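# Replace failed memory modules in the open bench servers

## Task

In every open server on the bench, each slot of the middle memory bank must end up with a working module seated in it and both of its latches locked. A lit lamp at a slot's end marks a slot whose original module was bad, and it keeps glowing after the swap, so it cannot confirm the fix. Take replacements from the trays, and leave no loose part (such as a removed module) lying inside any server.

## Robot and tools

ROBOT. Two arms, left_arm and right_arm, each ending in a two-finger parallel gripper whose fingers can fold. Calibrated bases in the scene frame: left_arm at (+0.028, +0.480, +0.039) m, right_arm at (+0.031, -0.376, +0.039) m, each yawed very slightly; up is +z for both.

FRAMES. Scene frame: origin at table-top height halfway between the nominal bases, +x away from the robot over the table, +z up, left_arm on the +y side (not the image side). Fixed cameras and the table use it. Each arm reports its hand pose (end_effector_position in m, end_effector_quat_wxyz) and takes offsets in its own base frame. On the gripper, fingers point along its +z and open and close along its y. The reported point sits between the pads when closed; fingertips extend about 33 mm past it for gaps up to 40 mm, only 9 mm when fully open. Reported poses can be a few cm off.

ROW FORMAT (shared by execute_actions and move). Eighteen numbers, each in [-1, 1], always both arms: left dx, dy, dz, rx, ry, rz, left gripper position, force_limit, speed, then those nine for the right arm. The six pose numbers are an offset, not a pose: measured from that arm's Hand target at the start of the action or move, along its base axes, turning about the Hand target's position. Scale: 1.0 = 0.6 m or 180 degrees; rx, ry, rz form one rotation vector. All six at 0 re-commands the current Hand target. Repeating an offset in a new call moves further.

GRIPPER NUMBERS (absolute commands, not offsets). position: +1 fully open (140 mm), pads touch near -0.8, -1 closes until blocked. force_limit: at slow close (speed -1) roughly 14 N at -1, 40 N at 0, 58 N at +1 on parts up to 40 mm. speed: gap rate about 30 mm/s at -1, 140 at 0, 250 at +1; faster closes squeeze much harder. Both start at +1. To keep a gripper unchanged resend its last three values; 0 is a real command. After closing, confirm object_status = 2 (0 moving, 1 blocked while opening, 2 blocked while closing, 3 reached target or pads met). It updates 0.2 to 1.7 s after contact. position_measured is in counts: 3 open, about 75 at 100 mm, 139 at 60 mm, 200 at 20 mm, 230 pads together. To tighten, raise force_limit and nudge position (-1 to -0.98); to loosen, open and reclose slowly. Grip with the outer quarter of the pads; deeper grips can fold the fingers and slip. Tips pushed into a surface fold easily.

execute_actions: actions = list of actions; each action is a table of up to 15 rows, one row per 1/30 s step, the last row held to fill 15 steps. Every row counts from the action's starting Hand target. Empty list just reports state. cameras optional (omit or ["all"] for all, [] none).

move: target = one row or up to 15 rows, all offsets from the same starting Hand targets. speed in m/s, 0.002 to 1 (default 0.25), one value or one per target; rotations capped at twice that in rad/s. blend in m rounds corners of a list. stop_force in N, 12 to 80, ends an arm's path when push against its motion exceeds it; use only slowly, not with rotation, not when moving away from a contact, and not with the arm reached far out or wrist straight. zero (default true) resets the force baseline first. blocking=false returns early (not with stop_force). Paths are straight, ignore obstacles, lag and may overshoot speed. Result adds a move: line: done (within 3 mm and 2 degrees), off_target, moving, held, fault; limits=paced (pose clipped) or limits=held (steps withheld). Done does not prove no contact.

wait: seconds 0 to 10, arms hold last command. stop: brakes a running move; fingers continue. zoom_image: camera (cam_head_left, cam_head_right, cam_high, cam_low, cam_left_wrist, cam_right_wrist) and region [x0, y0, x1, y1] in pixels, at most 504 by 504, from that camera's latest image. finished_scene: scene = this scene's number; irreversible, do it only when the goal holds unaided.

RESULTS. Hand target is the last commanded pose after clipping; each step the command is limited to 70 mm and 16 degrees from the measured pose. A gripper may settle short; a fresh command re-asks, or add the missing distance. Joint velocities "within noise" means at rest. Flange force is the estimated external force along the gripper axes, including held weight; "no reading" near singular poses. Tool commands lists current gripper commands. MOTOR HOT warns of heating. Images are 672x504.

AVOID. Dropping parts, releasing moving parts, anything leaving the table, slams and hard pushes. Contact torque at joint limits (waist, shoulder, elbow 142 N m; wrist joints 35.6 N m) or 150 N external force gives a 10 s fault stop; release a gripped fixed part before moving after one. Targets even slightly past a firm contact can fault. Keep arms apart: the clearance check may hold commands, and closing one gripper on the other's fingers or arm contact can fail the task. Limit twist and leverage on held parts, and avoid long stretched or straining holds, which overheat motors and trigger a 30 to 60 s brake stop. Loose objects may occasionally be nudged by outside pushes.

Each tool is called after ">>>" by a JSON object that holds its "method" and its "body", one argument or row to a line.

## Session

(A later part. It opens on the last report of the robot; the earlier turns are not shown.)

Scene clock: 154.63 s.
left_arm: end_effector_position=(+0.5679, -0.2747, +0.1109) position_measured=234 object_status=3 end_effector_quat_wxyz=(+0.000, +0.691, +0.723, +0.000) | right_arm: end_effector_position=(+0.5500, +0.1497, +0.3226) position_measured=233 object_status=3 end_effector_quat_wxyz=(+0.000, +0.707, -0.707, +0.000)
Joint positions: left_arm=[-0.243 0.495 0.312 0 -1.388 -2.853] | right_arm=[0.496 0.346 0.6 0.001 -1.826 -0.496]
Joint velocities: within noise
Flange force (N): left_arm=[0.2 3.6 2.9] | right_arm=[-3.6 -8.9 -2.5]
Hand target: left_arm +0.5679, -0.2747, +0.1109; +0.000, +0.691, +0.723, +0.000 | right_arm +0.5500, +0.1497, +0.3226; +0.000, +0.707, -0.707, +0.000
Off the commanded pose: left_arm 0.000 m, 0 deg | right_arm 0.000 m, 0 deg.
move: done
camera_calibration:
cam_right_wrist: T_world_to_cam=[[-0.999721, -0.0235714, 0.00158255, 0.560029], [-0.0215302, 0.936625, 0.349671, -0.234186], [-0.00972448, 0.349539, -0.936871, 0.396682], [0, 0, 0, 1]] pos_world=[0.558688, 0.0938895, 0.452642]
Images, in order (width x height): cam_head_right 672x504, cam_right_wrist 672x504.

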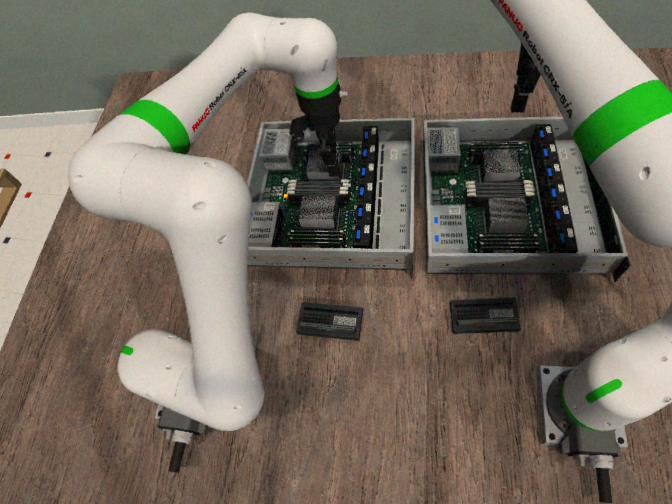

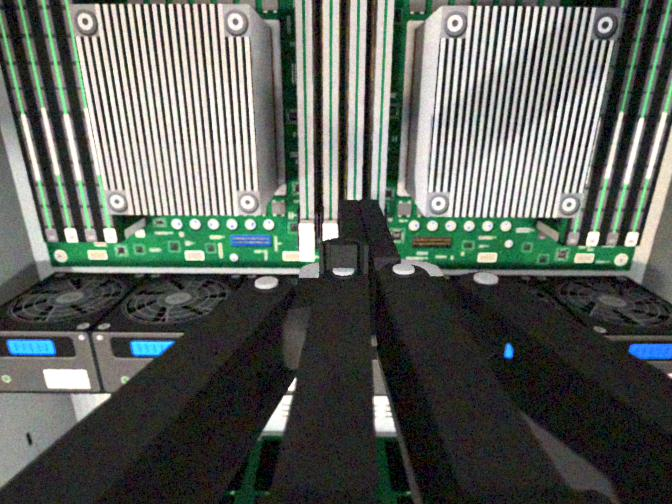

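>>> {"method": "move", "body": {
  "target": [
    [0,0.0117,0,0,0,0,-1,0,0,0,0,0,0,0,0,-1,0,0],
    [0,0.0117,-0.0801,0,0,0,-1,0,0,0,0,0,0,0,0,-1,0,0]
  ],
  "speed": 0.04,
  "cameras": []
}}

>>> {"method": "move", "body": {
  "target": [0.001,-0.028,0,0,0,0,-1,0,0,0,0,0,0,0,0,-1,0,0],
  "speed": 0.015,
  "stop_force": 58,
  "cameras": []
}}

>>> {"method": "move", "body": {
  "target": [
    [0,0.006,0.0,0,0,0,-1,0,0,0,0,0,0,0,0,-1,0,0],
    [0,0.006,0.08,0,0,0,-1,0,0,0,0,0,0,0,0,-1,0,0]
  ],
  "speed": 0.06,
  "cameras": ["cam_right_wrist","cam_head_right"]
}}

>>> {"method": "zoom_image", "body": {
  "camera": "cam_head_right",
  "region": [270, 150, 370, 225]
}}

Scene clock: 166.20 s.
left_arm: end_effector_position=(+0.5679, -0.2677, +0.0629) position_measured=234 object_status=3 end_effector_quat_wxyz=(+0.000, +0.691, +0.723, +0.000) | right_arm: end_effector_position=(+0.5500, +0.1497, +0.3226) position_measured=233 object_status=3 end_effector_quat_wxyz=(+0.000, +0.707, -0.707, +0.000)
Joint positions: left_arm=[-0.232 0.516 0.228 0 -1.283 -2.864] | right_arm=[0.496 0.346 0.6 0.001 -1.826 -0.496]
Joint velocities: within noise
Flange force (N): left_arm=[1.3 2.1 -3.5] | right_arm=[-3.4 -8.0 -2.0]
Hand target: left_arm +0.5679, -0.2677, +0.0628; +0.000, +0.691, +0.723, +0.000 | right_arm +0.5500, +0.1497, +0.3226; +0.000, +0.707, -0.707, +0.000
Off the commanded pose: left_arm 0.000 m, 0 deg | right_arm 0.000 m, 0 deg.
move: done
No camera images: "cameras" was empty.

Scene clock: 167.87 s.
left_arm: end_effector_position=(+0.5684, -0.2799, +0.0630) position_measured=234 object_status=3 end_effector_quat_wxyz=(+0.000, +0.691, +0.723, +0.000) | right_arm: end_effector_position=(+0.5500, +0.1497, +0.3226) position_measured=233 object_status=3 end_effector_quat_wxyz=(+0.000, +0.707, -0.707, +0.000)
Joint positions: left_arm=[-0.251 0.53 0.249 0 -1.291 -2.844] | right_arm=[0.496 0.346 0.6 0.001 -1.826 -0.496]
Joint velocities: within noise
Flange force (N): left_arm=[69.3 -2.4 -46.3] | right_arm=[-3.3 -7.9 -1.6]
Hand target: left_arm +0.5684, -0.2799, +0.0630; +0.000, +0.691, +0.723, +0.000 (not the last commanded pose) | right_arm +0.5500, +0.1497, +0.3226; +0.000, +0.707, -0.707, +0.000
Off the commanded pose: left_arm 0.005 m, 0 deg | right_arm 0.000 m, 0 deg.
move: contact (left_arm)
No camera images: "cameras" was empty.

Scene clock: 169.07 s.
left_arm: end_effector_position=(+0.5684, -0.2763, +0.1110) position_measured=234 object_status=3 end_effector_quat_wxyz=(+0.000, +0.691, +0.723, +0.000) | right_arm: end_effector_position=(+0.5500, +0.1497, +0.3226) position_measured=233 object_status=3 end_effector_quat_wxyz=(+0.000, +0.707, -0.707, +0.000)
Joint positions: left_arm=[-0.245 0.498 0.316 0 -1.39 -2.85] | right_arm=[0.496 0.346 0.6 0.001 -1.826 -0.496]
Joint velocities: within noise
Flange force (N): left_arm=[0.1 3.2 2.3] | right_arm=[-3.6 -8.4 -2.0]
Hand target: left_arm +0.5684, -0.2763, +0.1110; +0.000, +0.691, +0.723, +0.000 | right_arm +0.5500, +0.1497, +0.3226; +0.000, +0.707, -0.707, +0.000
Off the commanded pose: left_arm 0.000 m, 0 deg | right_arm 0.000 m, 0 deg.
move: done
camera_calibration:
cam_right_wrist: T_world_to_cam=[[-0.999721, -0.0235714, 0.00158255, 0.560029], [-0.0215302, 0.936625, 0.349671, -0.234186], [-0.00972448, 0.349539, -0.936871, 0.396682], [0, 0, 0, 1]] pos_world=[0.558688, 0.0938895, 0.452642]
Images, in order (width x height): cam_head_right 672x504, cam_right_wrist 672x504.

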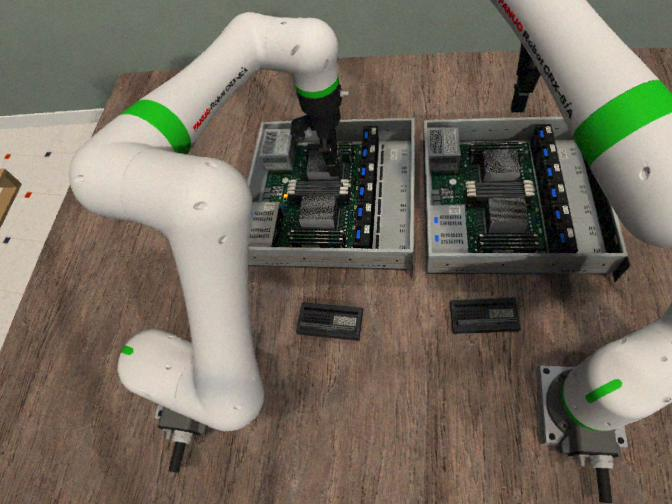

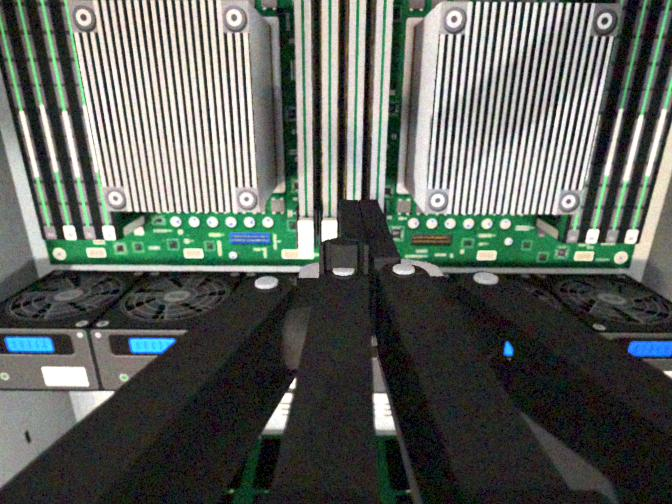

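Scaled by 5.040.

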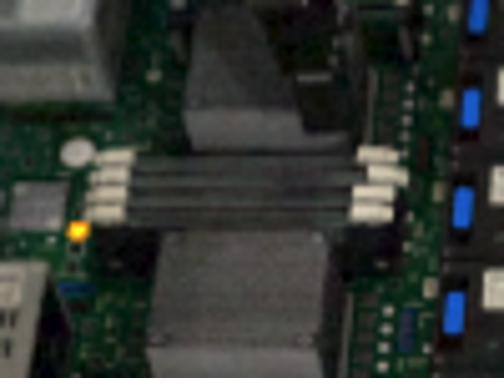

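>>> {"method": "move", "body": {
  "target": [
    [-0.0003,0.01,0,0,0,0,-1,0,0,0,0,0,0,0,0,-1,0,0],
    [-0.0003,0.01,-0.0801,0,0,0,-1,0,0,0,0,0,0,0,0,-1,0,0]
  ],
  "speed": 0.04,
  "cameras": []
}}

>>> {"method": "move", "body": {
  "target": [0.001,-0.032,0,0,0,0,-1,0,0,0,0,0,0,0,0,-1,0,0],
  "speed": 0.015,
  "stop_force": 80,
  "cameras": ["cam_right_wrist"]
}}

>>> {"method": "move", "body": {
  "target": [
    [0,0.006,0.0,0,0,0,-1,0,0,0,0,0,0,0,0,-1,0,0],
    [0,0.006,0.08,0,0,0,-1,0,0,0,0,0,0,0,0,-1,0,0]
  ],
  "speed": 0.06,
  "cameras": ["cam_head_right"]
}}

>>> {"method": "zoom_image", "body": {
  "camera": "cam_head_right",
  "region": [270, 150, 370, 225]
}}

Scene clock: 185.43 s.
left_arm: end_effector_position=(+0.5682, -0.2703, +0.0630) position_measured=234 object_status=3 end_effector_quat_wxyz=(+0.000, +0.691, +0.723, +0.000) | right_arm: end_effector_position=(+0.5500, +0.1497, +0.3226) position_measured=233 object_status=3 end_effector_quat_wxyz=(+0.000, +0.707, -0.707, +0.000)
Joint positions: left_arm=[-0.236 0.519 0.233 0 -1.285 -2.859] | right_arm=[0.496 0.346 0.6 0.001 -1.826 -0.496]
Joint velocities: within noise
Flange force (N): left_arm=[0.3 3.8 -9.2] | right_arm=[-3.5 -8.7 -2.3]
Hand target: left_arm +0.5682, -0.2703, +0.0629; +0.000, +0.691, +0.723, +0.000 | right_arm +0.5500, +0.1497, +0.3226; +0.000, +0.707, -0.707, +0.000
Off the commanded pose: left_arm 0.000 m, 0 deg | right_arm 0.000 m, 0 deg.
move: done
No camera images: "cameras" was empty.

Scene clock: 187.00 s.
left_arm: end_effector_position=(+0.5686, -0.2806, +0.0630) position_measured=234 object_status=3 end_effector_quat_wxyz=(-0.001, +0.690, +0.723, +0.000) | right_arm: end_effector_position=(+0.5500, +0.1497, +0.3226) position_measured=233 object_status=3 end_effector_quat_wxyz=(+0.000, +0.707, -0.707, +0.000)
Joint positions: left_arm=[-0.253 0.531 0.252 -0.001 -1.292 -2.842] | right_arm=[0.496 0.346 0.6 0.001 -1.826 -0.496]
Joint velocities: within noise
Flange force (N): left_arm=[82.6 -4.1 -52.3] | right_arm=[-3.8 -8.1 -1.8]
Hand target: left_arm +0.5686, -0.2806, +0.0630; -0.001, +0.690, +0.723, +0.000 (not the last commanded pose) | right_arm +0.5500, +0.1497, +0.3226; +0.000, +0.707, -0.707, +0.000
Off the commanded pose: left_arm 0.009 m, 0 deg | right_arm 0.000 m, 0 deg.
move: contact (left_arm)
camera_calibration:
cam_right_wrist: T_world_to_cam=[[-0.999721, -0.0235714, 0.00158255, 0.560029], [-0.0215302, 0.936625, 0.349671, -0.234186], [-0.00972448, 0.349539, -0.936871, 0.396682], [0, 0, 0, 1]] pos_world=[0.558688, 0.0938895, 0.452642]
Images, in order (width x height): cam_right_wrist 672x504.

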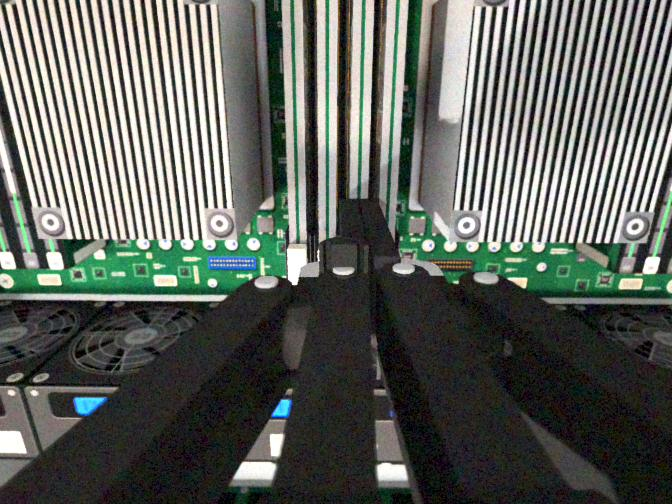

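Scene clock: 188.20 s.
left_arm: end_effector_position=(+0.5686, -0.2770, +0.1110) position_measured=234 object_status=3 end_effector_quat_wxyz=(-0.001, +0.690, +0.723, +0.000) | right_arm: end_effector_position=(+0.5500, +0.1497, +0.3226) position_measured=233 object_status=3 end_effector_quat_wxyz=(+0.000, +0.707, -0.707, +0.000)
Joint positions: left_arm=[-0.247 0.5 0.319 -0.001 -1.391 -2.848] | right_arm=[0.496 0.346 0.6 0.001 -1.826 -0.496]
Joint velocities: within noise
Flange force (N): left_arm=[0.3 3.7 3.4] | right_arm=[-3.2 -7.9 -1.9]
Hand target: left_arm +0.5686, -0.2770, +0.1110; -0.001, +0.690, +0.723, +0.000 | right_arm +0.5500, +0.1497, +0.3226; +0.000, +0.707, -0.707, +0.000
Off the commanded pose: left_arm 0.000 m, 0 deg | right_arm 0.000 m, 0 deg.
move: done
Images, in order (width x height): cam_head_right 672x504.

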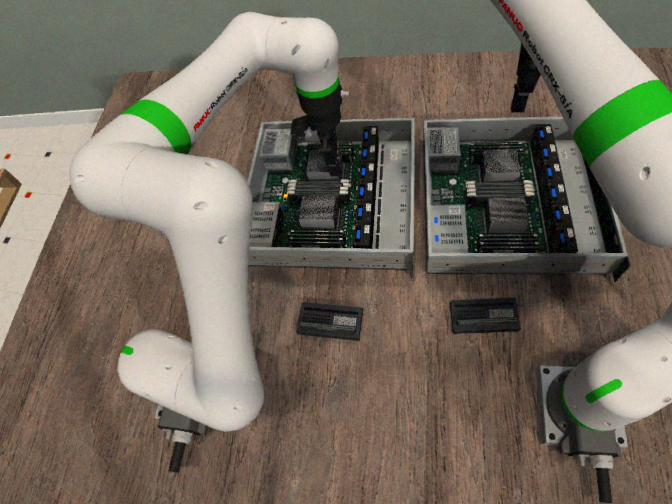

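Scaled by 5.040.

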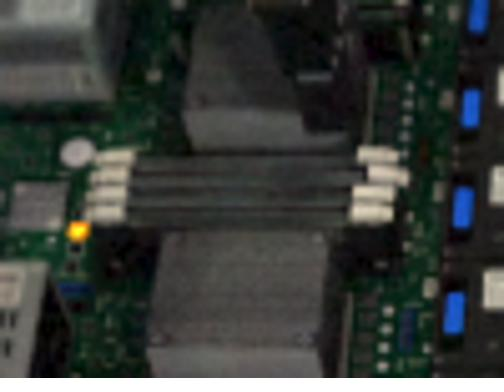

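>>> {"method": "move", "body": {
  "target": [
    [-0.0003,0.01,0,0,0,0,-1,0,0,0,0,0,0,0,0,-1,0,0],
    [-0.0003,0.01,-0.0735,0,0,0,-1,0,0,0,0,0,0,0,0,-1,0,0]
  ],
  "speed": 0.04,
  "cameras": []
}}

>>> {"method": "move", "body": {
  "target": [0.001,-0.035,0,0,0,0,-1,0,0,0,0,0,0,0,0,-1,0,0],
  "speed": 0.015,
  "stop_force": 40,
  "cameras": ["cam_right_wrist"]
}}

>>> {"method": "move", "body": {
  "target": [
    [0,0.006,0.0,0,0,0,-1,0,0,0,0,0,0,0,0,-1,0,0],
    [0,0.006,0.08,0,0,0,-1,0,0,0,0,0,0,0,0,-1,0,0]
  ],
  "speed": 0.06,
  "cameras": ["cam_head_right"]
}}

>>> {"method": "zoom_image", "body": {
  "camera": "cam_head_right",
  "region": [270, 150, 370, 225]
}}

Scene clock: 198.93 s.
left_arm: end_effector_position=(+0.5684, -0.2710, +0.0669) position_measured=234 object_status=3 end_effector_quat_wxyz=(-0.001, +0.690, +0.723, +0.000) | right_arm: end_effector_position=(+0.5500, +0.1497, +0.3226) position_measured=233 object_status=3 end_effector_quat_wxyz=(+0.000, +0.707, -0.707, +0.000)
Joint positions: left_arm=[-0.238 0.518 0.241 -0.001 -1.295 -2.857] | right_arm=[0.496 0.346 0.6 0.001 -1.826 -0.496]
Joint velocities: within noise
Flange force (N): left_arm=[0.2 3.8 3.1] | right_arm=[-3.5 -8.2 -1.9]
Hand target: left_arm +0.5684, -0.2710, +0.0669; -0.001, +0.690, +0.723, +0.000 | right_arm +0.5500, +0.1497, +0.3226; +0.000, +0.707, -0.707, +0.000
Off the commanded pose: left_arm 0.000 m, 0 deg | right_arm 0.000 m, 0 deg.
move: done
No camera images: "cameras" was empty.

Scene clock: 201.13 s.
left_arm: end_effector_position=(+0.5690, -0.2911, +0.0670) position_measured=234 object_status=3 end_effector_quat_wxyz=(-0.001, +0.690, +0.723, +0.000) | right_arm: end_effector_position=(+0.5500, +0.1497, +0.3226) position_measured=233 object_status=3 end_effector_quat_wxyz=(+0.000, +0.707, -0.707, +0.000)
Joint positions: left_arm=[-0.269 0.542 0.276 -0.001 -1.307 -2.826] | right_arm=[0.496 0.346 0.6 0.001 -1.826 -0.496]
Joint velocities: within noise
Flange force (N): left_arm=[44.7 2.7 -23.4] | right_arm=[-3.7 -8.6 -2.6]
Hand target: left_arm +0.5690, -0.2911, +0.0670; -0.001, +0.690, +0.723, +0.000 (not the last commanded pose) | right_arm +0.5500, +0.1497, +0.3226; +0.000, +0.707, -0.707, +0.000
Off the commanded pose: left_arm 0.001 m, 0 deg | right_arm 0.000 m, 0 deg.
move: contact (left_arm)
camera_calibration:
cam_right_wrist: T_world_to_cam=[[-0.999721, -0.0235714, 0.00158255, 0.560029], [-0.0215302, 0.936625, 0.349671, -0.234186], [-0.00972448, 0.349539, -0.936871, 0.396682], [0, 0, 0, 1]] pos_world=[0.558688, 0.0938895, 0.452642]
Images, in order (width x height): cam_right_wrist 672x504.

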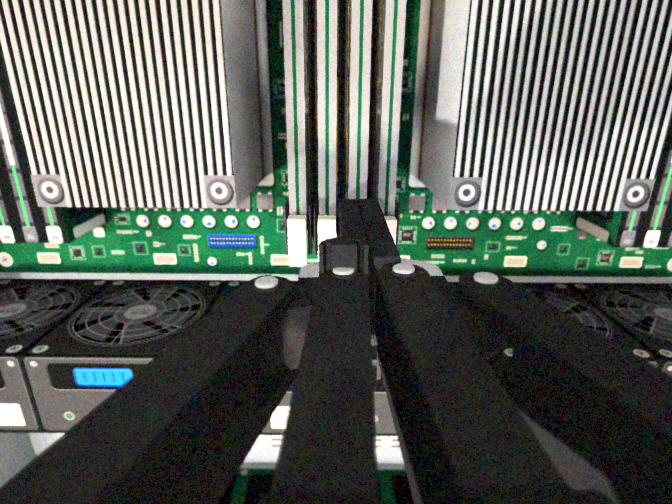

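Scene clock: 202.33 s.
left_arm: end_effector_position=(+0.5690, -0.2875, +0.1150) position_measured=234 object_status=3 end_effector_quat_wxyz=(-0.001, +0.690, +0.723, +0.000) | right_arm: end_effector_position=(+0.5500, +0.1497, +0.3226) position_measured=233 object_status=3 end_effector_quat_wxyz=(+0.000, +0.707, -0.707, +0.000)
Joint positions: left_arm=[-0.263 0.511 0.345 -0.001 -1.406 -2.832] | right_arm=[0.496 0.346 0.6 0.001 -1.826 -0.496]
Joint velocities: within noise
Flange force (N): left_arm=[-0.4 3.5 2.7] | right_arm=[-3.5 -7.9 -1.8]
Hand target: left_arm +0.5690, -0.2875, +0.1150; -0.001, +0.690, +0.723, +0.000 | right_arm +0.5500, +0.1497, +0.3226; +0.000, +0.707, -0.707, +0.000
Off the commanded pose: left_arm 0.000 m, 0 deg | right_arm 0.000 m, 0 deg.
move: done
Images, in order (width x height): cam_head_right 672x504.

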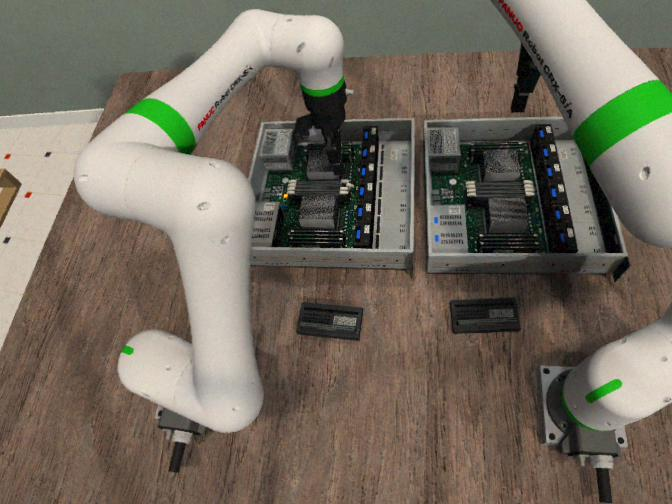

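Scaled by 5.040.

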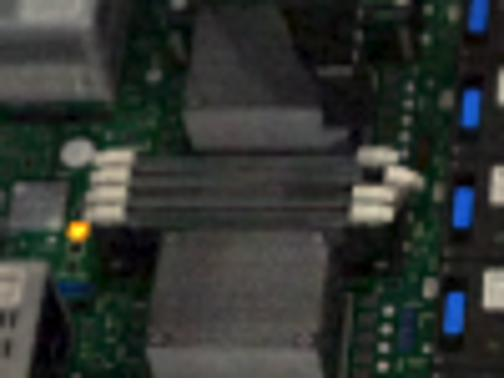

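>>> {"method": "move", "body": {
  "target": [
    [-0.007,0.1667,0,0,0,0,-1,0,0,0,0,0,0,0,0,-1,0,0],
    [-0.007,0.1667,-0.0825,0,0,0,-1,0,0,0,0,0,0,0,0,-1,0,0]
  ],
  "speed": 0.05,
  "cameras": ["cam_right_wrist"]
}}

>>> {"method": "move", "body": {
  "target": [-0.0015,0.045,0,0,0,0,-1,0,0,0,0,0,0,0,0,-1,0,0],
  "speed": 0.015,
  "stop_force": 40,
  "cameras": ["cam_right_wrist"]
}}

>>> {"method": "move", "body": {
  "target": [
    [0,-0.006,0.0,0,0,0,-1,0,0,0,0,0,0,0,0,-1,0,0],
    [0,-0.006,0.08,0,0,0,-1,0,0,0,0,0,0,0,0,-1,0,0]
  ],
  "speed": 0.06,
  "cameras": ["cam_head_right","cam_right_wrist"]
}}

>>> {"method": "zoom_image", "body": {
  "camera": "cam_head_right",
  "region": [270, 150, 370, 225]
}}

Scene clock: 218.60 s.
left_arm: end_effector_position=(+0.5648, -0.1874, +0.0655) position_measured=234 object_status=3 end_effector_quat_wxyz=(-0.001, +0.690, +0.723, +0.000) | right_arm: end_effector_position=(+0.5500, +0.1497, +0.3226) position_measured=233 object_status=3 end_effector_quat_wxyz=(+0.000, +0.707, -0.707, +0.000)
Joint positions: left_arm=[-0.101 0.435 0.117 -0.002 -1.253 -2.993] | right_arm=[0.496 0.346 0.6 0.001 -1.826 -0.496]
Joint velocities: within noise
Flange force (N): left_arm=[0.4 3.3 2.9] | right_arm=[-3.5 -8.0 -1.9]
Hand target: left_arm +0.5648, -0.1875, +0.0655; -0.001, +0.690, +0.723, +0.000 | right_arm +0.5500, +0.1497, +0.3226; +0.000, +0.707, -0.707, +0.000
Off the commanded pose: left_arm 0.000 m, 0 deg | right_arm 0.000 m, 0 deg.
move: done
camera_calibration:
cam_right_wrist: T_world_to_cam=[[-0.999721, -0.0235714, 0.00158255, 0.560029], [-0.0215302, 0.936625, 0.349671, -0.234186], [-0.00972448, 0.349539, -0.936871, 0.396682], [0, 0, 0, 1]] pos_world=[0.558688, 0.0938895, 0.452642]
Images, in order (width x height): cam_right_wrist 672x504.

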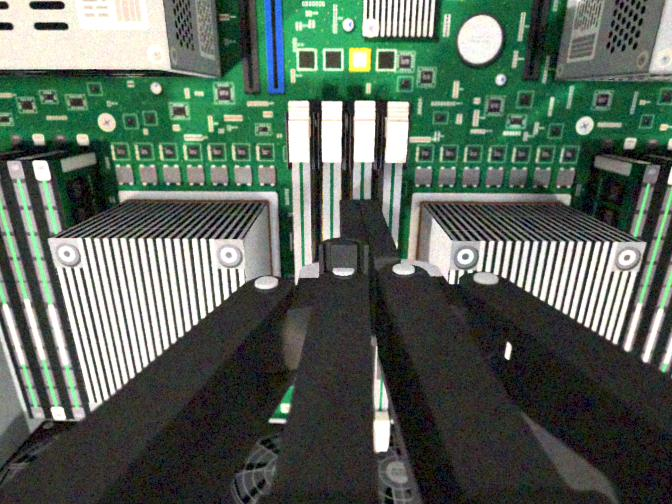

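Scene clock: 221.03 s.
left_arm: end_effector_position=(+0.5639, -0.1605, +0.0655) position_measured=234 object_status=3 end_effector_quat_wxyz=(-0.001, +0.690, +0.723, +0.000) | right_arm: end_effector_position=(+0.5500, +0.1497, +0.3226) position_measured=233 object_status=3 end_effector_quat_wxyz=(+0.000, +0.707, -0.707, +0.000)
Joint positions: left_arm=[-0.055 0.414 0.087 -0.002 -1.244 -3.04] | right_arm=[0.496 0.346 0.6 0.001 -1.826 -0.496]
Joint velocities: within noise
Flange force (N): left_arm=[-7.8 17.6 -0.3] | right_arm=[-3.5 -8.4 -2.3]
Hand target: left_arm +0.5639, -0.1605, +0.0655; -0.001, +0.690, +0.723, +0.000 | right_arm +0.5500, +0.1497, +0.3226; +0.000, +0.707, -0.707, +0.000
Off the commanded pose: left_arm 0.000 m, 0 deg | right_arm 0.000 m, 0 deg.
move: done
camera_calibration:
cam_right_wrist: T_world_to_cam=[[-0.999721, -0.0235714, 0.00158255, 0.560029], [-0.0215302, 0.936625, 0.349671, -0.234186], [-0.00972448, 0.349539, -0.936871, 0.396682], [0, 0, 0, 1]] pos_world=[0.558688, 0.0938895, 0.452642]
Images, in order (width x height): cam_right_wrist 672x504.

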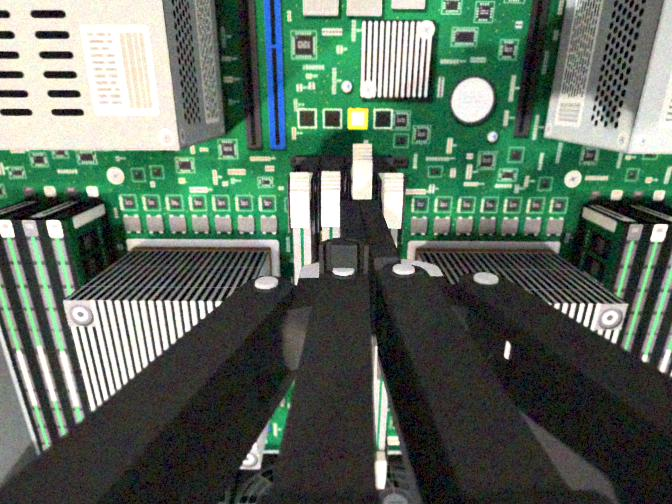

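Scene clock: 222.23 s.
left_arm: end_effector_position=(+0.5639, -0.1641, +0.1135) position_measured=234 object_status=3 end_effector_quat_wxyz=(-0.001, +0.690, +0.723, +0.000) | right_arm: end_effector_position=(+0.5500, +0.1497, +0.3226) position_measured=233 object_status=3 end_effector_quat_wxyz=(+0.000, +0.707, -0.707, +0.000)
Joint positions: left_arm=[-0.061 0.384 0.162 -0.002 -1.349 -3.034] | right_arm=[0.496 0.346 0.6 0.001 -1.826 -0.496]
Joint velocities: within noise
Flange force (N): left_arm=[0.9 4.2 2.6] | right_arm=[-3.6 -8.3 -2.4]
Hand target: left_arm +0.5639, -0.1641, +0.1135; -0.001, +0.690, +0.723, +0.000 | right_arm +0.5500, +0.1497, +0.3226; +0.000, +0.707, -0.707, +0.000
Off the commanded pose: left_arm 0.000 m, 0 deg | right_arm 0.000 m, 0 deg.
move: done
camera_calibration:
cam_right_wrist: T_world_to_cam=[[-0.999721, -0.0235714, 0.00158255, 0.560029], [-0.0215302, 0.936625, 0.349671, -0.234186], [-0.00972448, 0.349539, -0.936871, 0.396682], [0, 0, 0, 1]] pos_world=[0.558688, 0.0938895, 0.452642]
Images, in order (width x height): cam_head_right 672x504, cam_right_wrist 672x504.

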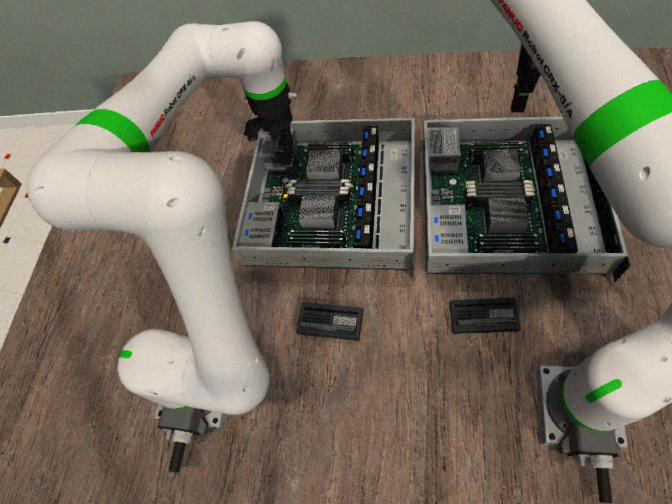

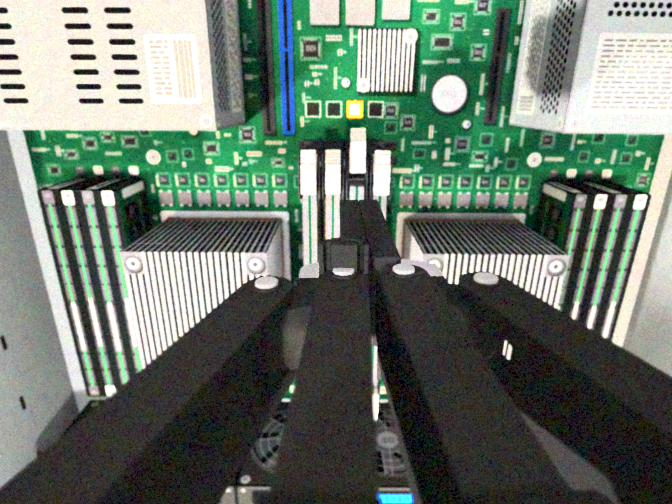

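Scaled by 5.040.

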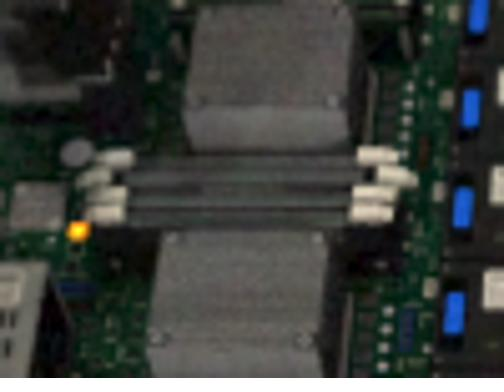

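>>> {"method": "move", "body": {
  "target": [
    [0.0035,-0.0985,0,0,0,0,-0.55,0,-1,0,0,0,0,0,0,-1,0,0],
    [0.0035,-0.0985,-0.06,0,0,0,-0.55,0,-1,0,0,0,0,0,0,-1,0,0]
  ],
  "speed": 0.05,
  "cameras": ["cam_right_wrist"]
}}

>>> {"method": "zoom_image", "body": {
  "camera": "cam_right_wrist",
  "region": [240, 0, 440, 300]
}}

Scene clock: 230.90 s.
left_arm: end_effector_position=(+0.5660, -0.2231, +0.0775) position_measured=199 object_status=3 end_effector_quat_wxyz=(-0.001, +0.690, +0.723, +0.000) | right_arm: end_effector_position=(+0.5500, +0.1497, +0.3226) position_measured=233 object_status=3 end_effector_quat_wxyz=(+0.000, +0.707, -0.707, +0.000)
Joint positions: left_arm=[-0.161 0.459 0.18 -0.002 -1.293 -2.933] | right_arm=[0.496 0.346 0.6 0.001 -1.826 -0.496]
Joint velocities: within noise
Flange force (N): left_arm=[0.1 3.2 3.2] | right_arm=[-3.3 -7.9 -1.5]
Hand target: left_arm +0.5660, -0.2232, +0.0775; -0.001, +0.690, +0.723, +0.000 | right_arm +0.5500, +0.1497, +0.3226; +0.000, +0.707, -0.707, +0.000
Off the commanded pose: left_arm 0.000 m, 0 deg | right_arm 0.000 m, 0 deg.
move: done
camera_calibration:
cam_right_wrist: T_world_to_cam=[[-0.999721, -0.0235714, 0.00158255, 0.560029], [-0.0215302, 0.936625, 0.349671, -0.234186], [-0.00972448, 0.349539, -0.936871, 0.396682], [0, 0, 0, 1]] pos_world=[0.558688, 0.0938895, 0.452642]
Images, in order (width x height): cam_right_wrist 672x504.

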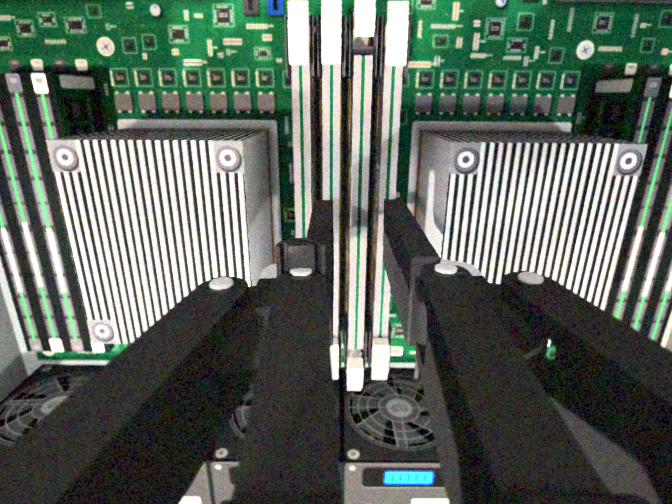

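Scaled by 1.680.

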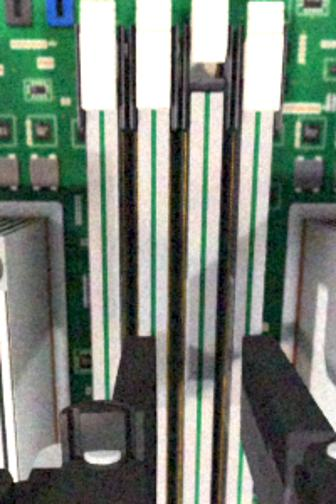

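>>> {"method": "move", "body": {
  "target": [0.0028,0,-0.0282,0,0,0,-0.55,0,-1,0,0,0,0,0,0,-1,0,0],
  "speed": 0.02,
  "stop_force": 15,
  "cameras": ["cam_right_wrist"]
}}

>>> {"method": "move", "body": {
  "target": [0,0,0,0,0,0,-1,1,-1,0,0,0,0,0,0,-1,0,0],
  "cameras": ["cam_right_wrist"]
}}

>>> {"method": "wait", "body": {
  "seconds": 0.8,
  "cameras": []
}}

Scene clock: 238.37 s.
left_arm: end_effector_position=(+0.5677, -0.2232, +0.0606) position_measured=199 object_status=3 end_effector_quat_wxyz=(-0.001, +0.690, +0.723, +0.000) | right_arm: end_effector_position=(+0.5500, +0.1497, +0.3226) position_measured=233 object_status=3 end_effector_quat_wxyz=(+0.000, +0.707, -0.707, +0.000)
Joint positions: left_arm=[-0.161 0.475 0.162 -0.002 -1.259 -2.934] | right_arm=[0.496 0.346 0.6 0.001 -1.826 -0.496]
Joint velocities: within noise
Flange force (N): left_arm=[2.3 2.3 -7.2] | right_arm=[-3.3 -7.9 -1.7]
Hand target: left_arm +0.5677, -0.2232, +0.0606; -0.001, +0.690, +0.723, +0.000 | right_arm +0.5500, +0.1497, +0.3226; +0.000, +0.707, -0.707, +0.000
Off the commanded pose: left_arm 0.000 m, 0 deg | right_arm 0.000 m, 0 deg.
move: done
camera_calibration:
cam_right_wrist: T_world_to_cam=[[-0.999721, -0.0235714, 0.00158255, 0.560029], [-0.0215302, 0.936625, 0.349671, -0.234186], [-0.00972448, 0.349539, -0.936871, 0.396682], [0, 0, 0, 1]] pos_world=[0.558688, 0.0938895, 0.452642]
Images, in order (width x height): cam_right_wrist 672x504.

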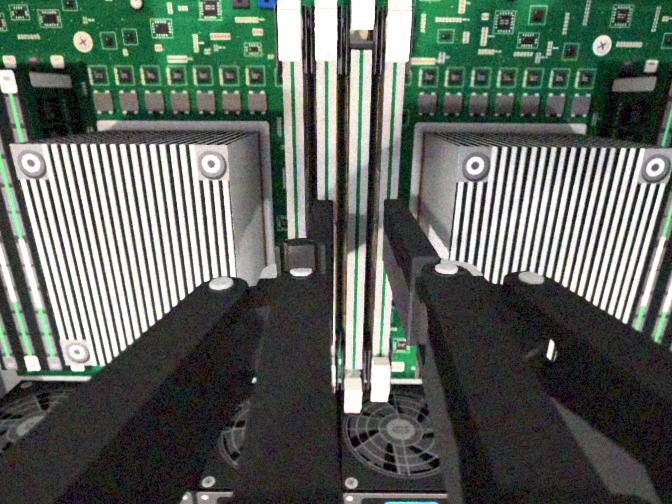

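Scene clock: 239.43 s.
left_arm: end_effector_position=(+0.5677, -0.2231, +0.0606) position_measured=223 object_status=0 end_effector_quat_wxyz=(-0.001, +0.690, +0.723, +0.000) | right_arm: end_effector_position=(+0.5500, +0.1497, +0.3226) position_measured=233 object_status=3 end_effector_quat_wxyz=(+0.000, +0.707, -0.707, +0.000)
Joint positions: left_arm=[-0.161 0.475 0.162 -0.002 -1.259 -2.934] | right_arm=[0.496 0.346 0.6 0.001 -1.826 -0.496]
Joint velocities: within noise
Flange force (N): left_arm=[3.9 -8.7 -25.4] | right_arm=[-3.6 -8.2 -2.4]
Hand target: left_arm +0.5677, -0.2232, +0.0606; -0.001, +0.690, +0.723, +0.000 | right_arm +0.5500, +0.1497, +0.3226; +0.000, +0.707, -0.707, +0.000
Off the commanded pose: left_arm 0.000 m, 0 deg | right_arm 0.000 m, 0 deg.
move: done
camera_calibration:
cam_right_wrist: T_world_to_cam=[[-0.999721, -0.0235714, 0.00158255, 0.560029], [-0.0215302, 0.936625, 0.349671, -0.234186], [-0.00972448, 0.349539, -0.936871, 0.396682], [0, 0, 0, 1]] pos_world=[0.558688, 0.0938895, 0.452642]
Images, in order (width x height): cam_right_wrist 672x504.

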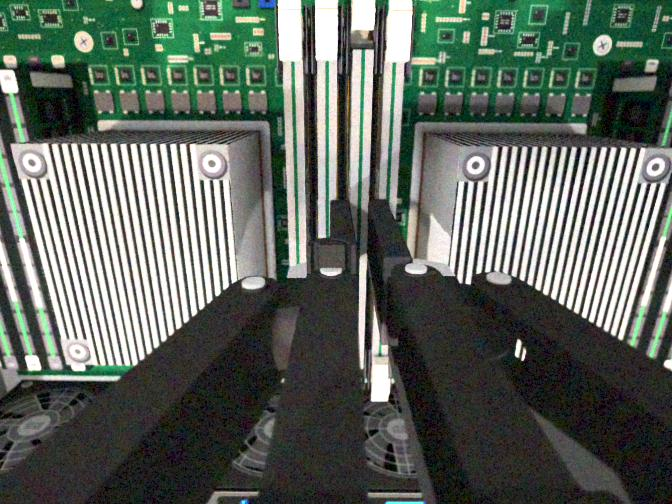

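Scene clock: 240.23 s.
left_arm: end_effector_position=(+0.5677, -0.2231, +0.0606) position_measured=223 object_status=2 end_effector_quat_wxyz=(-0.001, +0.690, +0.723, +0.000) | right_arm: end_effector_position=(+0.5500, +0.1497, +0.3226) position_measured=233 object_status=3 end_effector_quat_wxyz=(+0.000, +0.707, -0.707, +0.000)
Joint positions: left_arm=[-0.161 0.475 0.162 -0.002 -1.259 -2.934] | right_arm=[0.496 0.346 0.6 0.001 -1.826 -0.496]
Joint velocities: within noise
Flange force (N): left_arm=[3.3 -9.0 -25.7] | right_arm=[-3.5 -8.2 -2.1]
Hand target: left_arm +0.5677, -0.2232, +0.0606; -0.001, +0.690, +0.723, +0.000 | right_arm +0.5500, +0.1497, +0.3226; +0.000, +0.707, -0.707, +0.000
Tool commands: left_gripper/position=-1.0 left_gripper/force_limit=+1.0 left_gripper/speed=-1.0 right_gripper/position=-1.0 right_gripper/force_limit=+0.0 right_gripper/speed=+0.0
Off the commanded pose: left_arm 0.000 m, 0 deg | right_arm 0.000 m, 0 deg.
wait: 0.80 s; at rest by 0.17 s
No camera images: "cameras" was empty.

>>> {"method": "move", "body": {
  "target": [
    [0,0,0.03,0,0,0,-1,1,-1,0,0,0,0,0,0,-1,0,0],
    [0,0,0.3,0,0,0,-1,1,-1,0,0,0,0,0,0,-1,0,0]
  ],
  "speed": [0.01,0.1],
  "cameras": ["cam_low","cam_right_wrist","cam_high"]
}}

>>> {"method": "zoom_image", "body": {
  "camera": "cam_low",
  "region": [440, 80, 672, 254]
}}

>>> {"method": "zoom_image", "body": {
  "camera": "cam_right_wrist",
  "region": [260, 60, 400, 300]
}}

Scene clock: 249.93 s.
left_arm: end_effector_position=(+0.5677, -0.2231, +0.2405) position_measured=223 object_status=2 end_effector_quat_wxyz=(-0.001, +0.690, +0.723, +0.000) | right_arm: end_effector_position=(+0.5500, +0.1497, +0.3226) position_measured=233 object_status=3 end_effector_quat_wxyz=(+0.000, +0.707, -0.707, +0.000)
Joint positions: left_arm=[-0.161 0.422 0.512 -0.001 -1.661 -2.935] | right_arm=[0.496 0.346 0.6 0.001 -1.826 -0.496]
Joint velocities: within noise
Flange force (N): left_arm=[-0.4 4.4 2.1] | right_arm=[-3.6 -8.0 -1.9]
Hand target: left_arm +0.5677, -0.2232, +0.2406; -0.001, +0.690, +0.723, +0.000 | right_arm +0.5500, +0.1497, +0.3226; +0.000, +0.707, -0.707, +0.000
Off the commanded pose: left_arm 0.000 m, 0 deg | right_arm 0.000 m, 0 deg.
move: done
camera_calibration:
cam_right_wrist: T_world_to_cam=[[-0.999721, -0.0235714, 0.00158255, 0.560029], [-0.0215302, 0.936625, 0.349671, -0.234186], [-0.00972448, 0.349539, -0.936871, 0.396682], [0, 0, 0, 1]] pos_world=[0.558688, 0.0938895, 0.452642]
Images, in order (width x height): cam_high 672x504, cam_low 672x504, cam_right_wrist 672x504.

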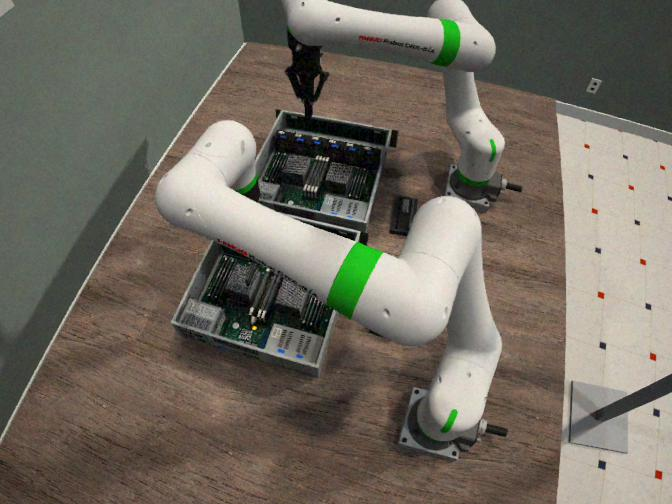

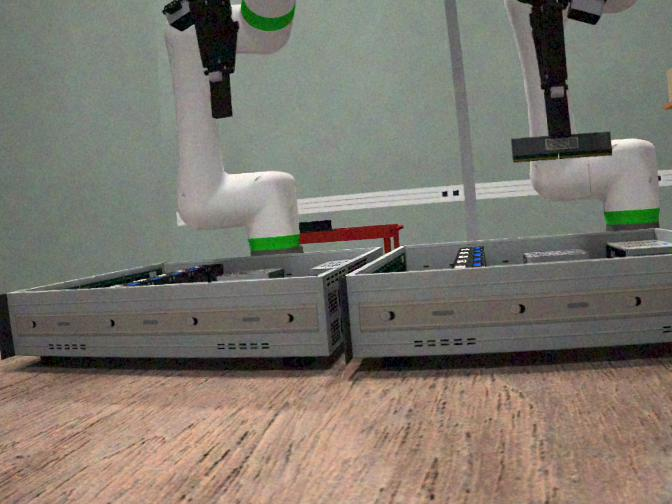

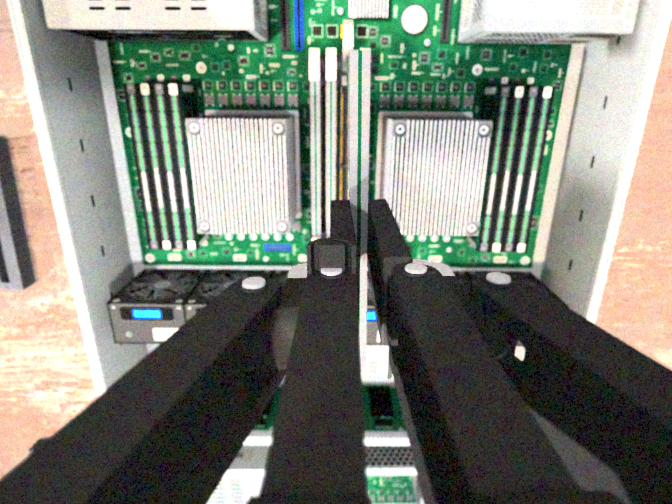

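Scaled by 2.172.

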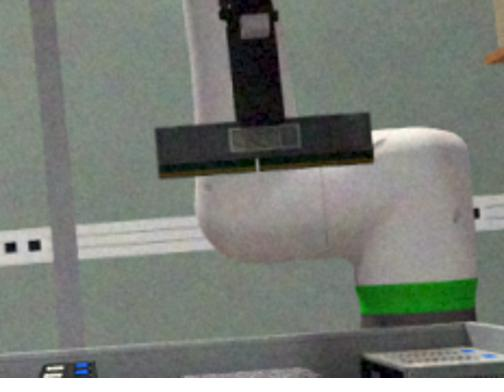

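Scaled by 2.100.

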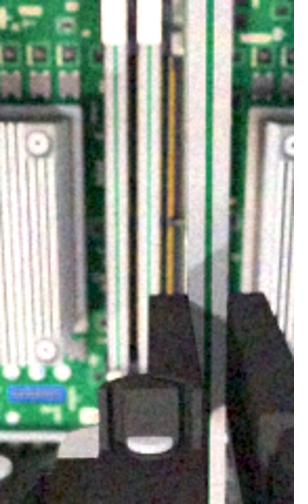

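>>> {"method": "move", "body": {
  "target": [-0.571,-0.117,-0.1,0,0,-0.032,-1,1,-1,0,0,0,0,0,0,-1,0,0],
  "speed": 0.2,
  "cameras": ["cam_right_wrist","cam_head_left","cam_low"]
}}

>>> {"method": "zoom_image", "body": {
  "camera": "cam_right_wrist",
  "region": [150, 50, 550, 400]
}}

Scene clock: 274.47 s.
left_arm: end_effector_position=(+0.2251, -0.2934, +0.1806) position_measured=223 object_status=2 end_effector_quat_wxyz=(-0.001, +0.726, +0.688, +0.000) | right_arm: end_effector_position=(+0.5500, +0.1497, +0.3226) position_measured=233 object_status=3 end_effector_quat_wxyz=(+0.000, +0.707, -0.707, +0.000)
Joint positions: left_arm=[-0.558 -0.197 -0.313 -0.001 -1.456 -2.637] | right_arm=[0.496 0.346 0.6 0.001 -1.826 -0.496]
Joint velocities: within noise
Flange force (N): left_arm=[-0.6 4.2 2.5] | right_arm=[-3.6 -8.1 -1.8]
Hand target: left_arm +0.2251, -0.2934, +0.1806; -0.001, +0.726, +0.688, +0.000 | right_arm +0.5500, +0.1497, +0.3226; +0.000, +0.707, -0.707, +0.000
Off the commanded pose: left_arm 0.000 m, 0 deg | right_arm 0.000 m, 0 deg.
move: done
camera_calibration:
cam_right_wrist: T_world_to_cam=[[-0.999721, -0.0235714, 0.00158255, 0.560029], [-0.0215302, 0.936625, 0.349671, -0.234186], [-0.00972448, 0.349539, -0.936871, 0.396682], [0, 0, 0, 1]] pos_world=[0.558688, 0.0938895, 0.452642]
Images, in order (width x height): cam_head_left 672x504, cam_low 672x504, cam_right_wrist 672x504.

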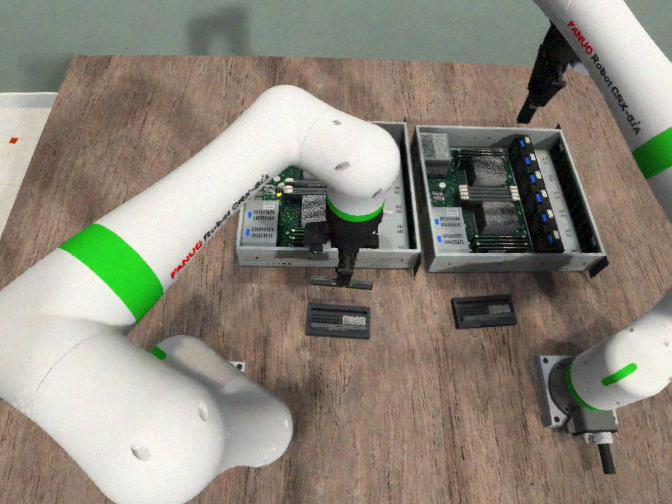

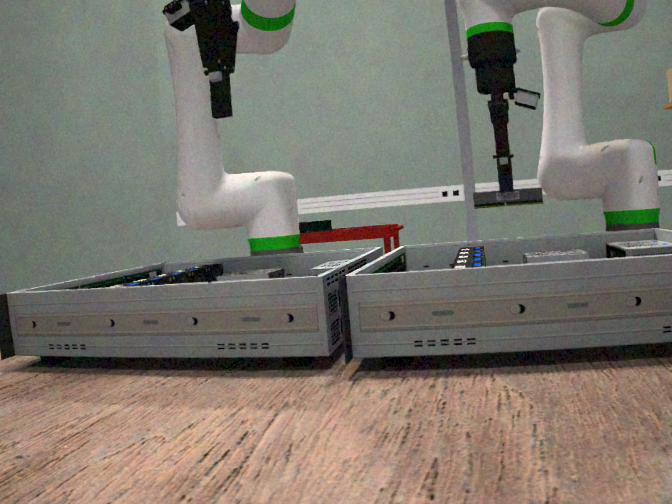

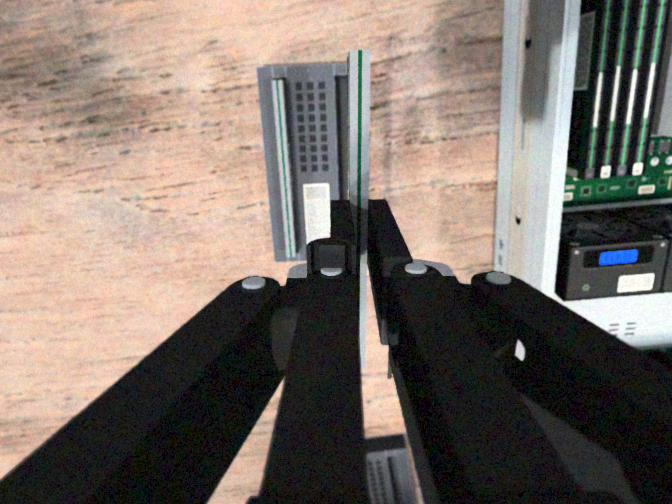

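Scaled by 1.260.

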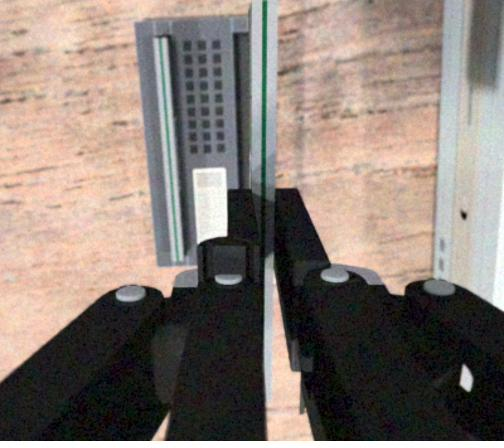

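>>> {"method": "zoom_image", "body": {
  "camera": "cam_right_wrist",
  "region": [250, 40, 400, 290]
}}

Scaled by 2.016.

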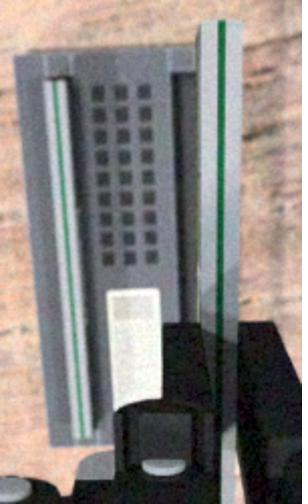

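>>> {"method": "move", "body": {
  "target": [0.001,-0.005,-0.16,0,0,0.006,-1,1,-1,0,0,0,0,0,0,-1,0,0],
  "speed": 0.12,
  "cameras": ["cam_right_wrist","cam_head_left"]
}}

>>> {"method": "zoom_image", "body": {
  "camera": "cam_right_wrist",
  "region": [220, 20, 400, 290]
}}

>>> {"method": "zoom_image", "body": {
  "camera": "cam_head_left",
  "region": [280, 250, 400, 350]
}}

Scene clock: 308.63 s.
left_arm: end_effector_position=(+0.2257, -0.2963, +0.0846) position_measured=223 object_status=2 end_effector_quat_wxyz=(-0.001, +0.719, +0.695, +0.000) | right_arm: end_effector_position=(+0.5500, +0.1497, +0.3226) position_measured=233 object_status=3 end_effector_quat_wxyz=(+0.000, +0.707, -0.707, +0.000)
Joint positions: left_arm=[-0.565 -0.13 -0.487 -0.001 -1.215 -2.612] | right_arm=[0.496 0.346 0.6 0.001 -1.826 -0.496]
Joint velocities: within noise
Flange force (N): left_arm=[-1.3 4.5 3.5] | right_arm=[-3.7 -7.6 -1.4]
Hand target: left_arm +0.2257, -0.2964, +0.0846; -0.001, +0.719, +0.695, +0.000 | right_arm +0.5500, +0.1497, +0.3226; +0.000, +0.707, -0.707, +0.000
Off the commanded pose: left_arm 0.000 m, 0 deg | right_arm 0.000 m, 0 deg.
move: done
camera_calibration:
cam_right_wrist: T_world_to_cam=[[-0.999721, -0.0235714, 0.00158255, 0.560029], [-0.0215302, 0.936625, 0.349671, -0.234186], [-0.00972448, 0.349539, -0.936871, 0.396682], [0, 0, 0, 1]] pos_world=[0.558688, 0.0938895, 0.452642]
Images, in order (width x height): cam_head_left 672x504, cam_right_wrist 672x504.

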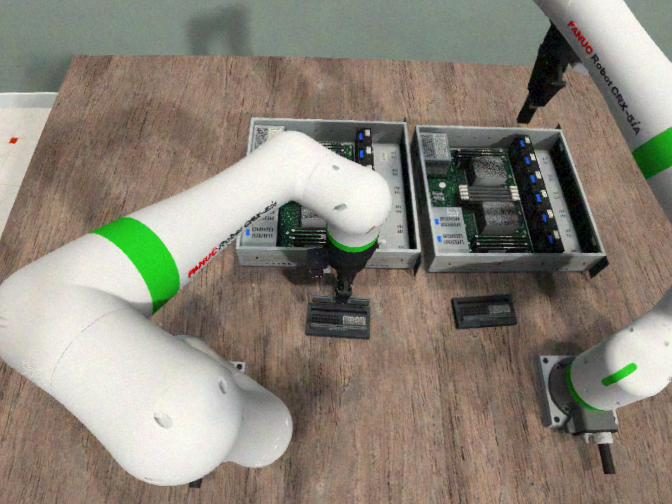

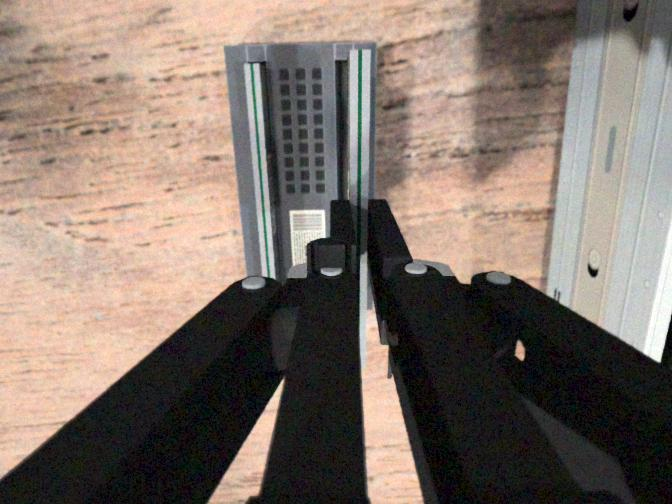

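Scaled by 1.867.

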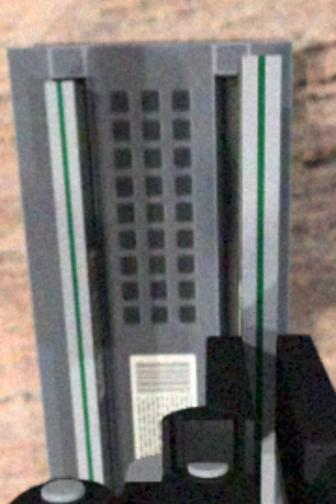

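Scaled by 4.200.

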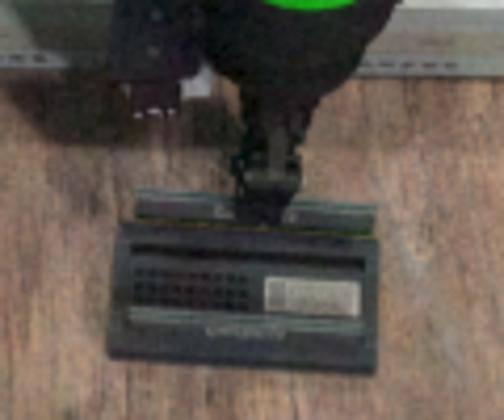

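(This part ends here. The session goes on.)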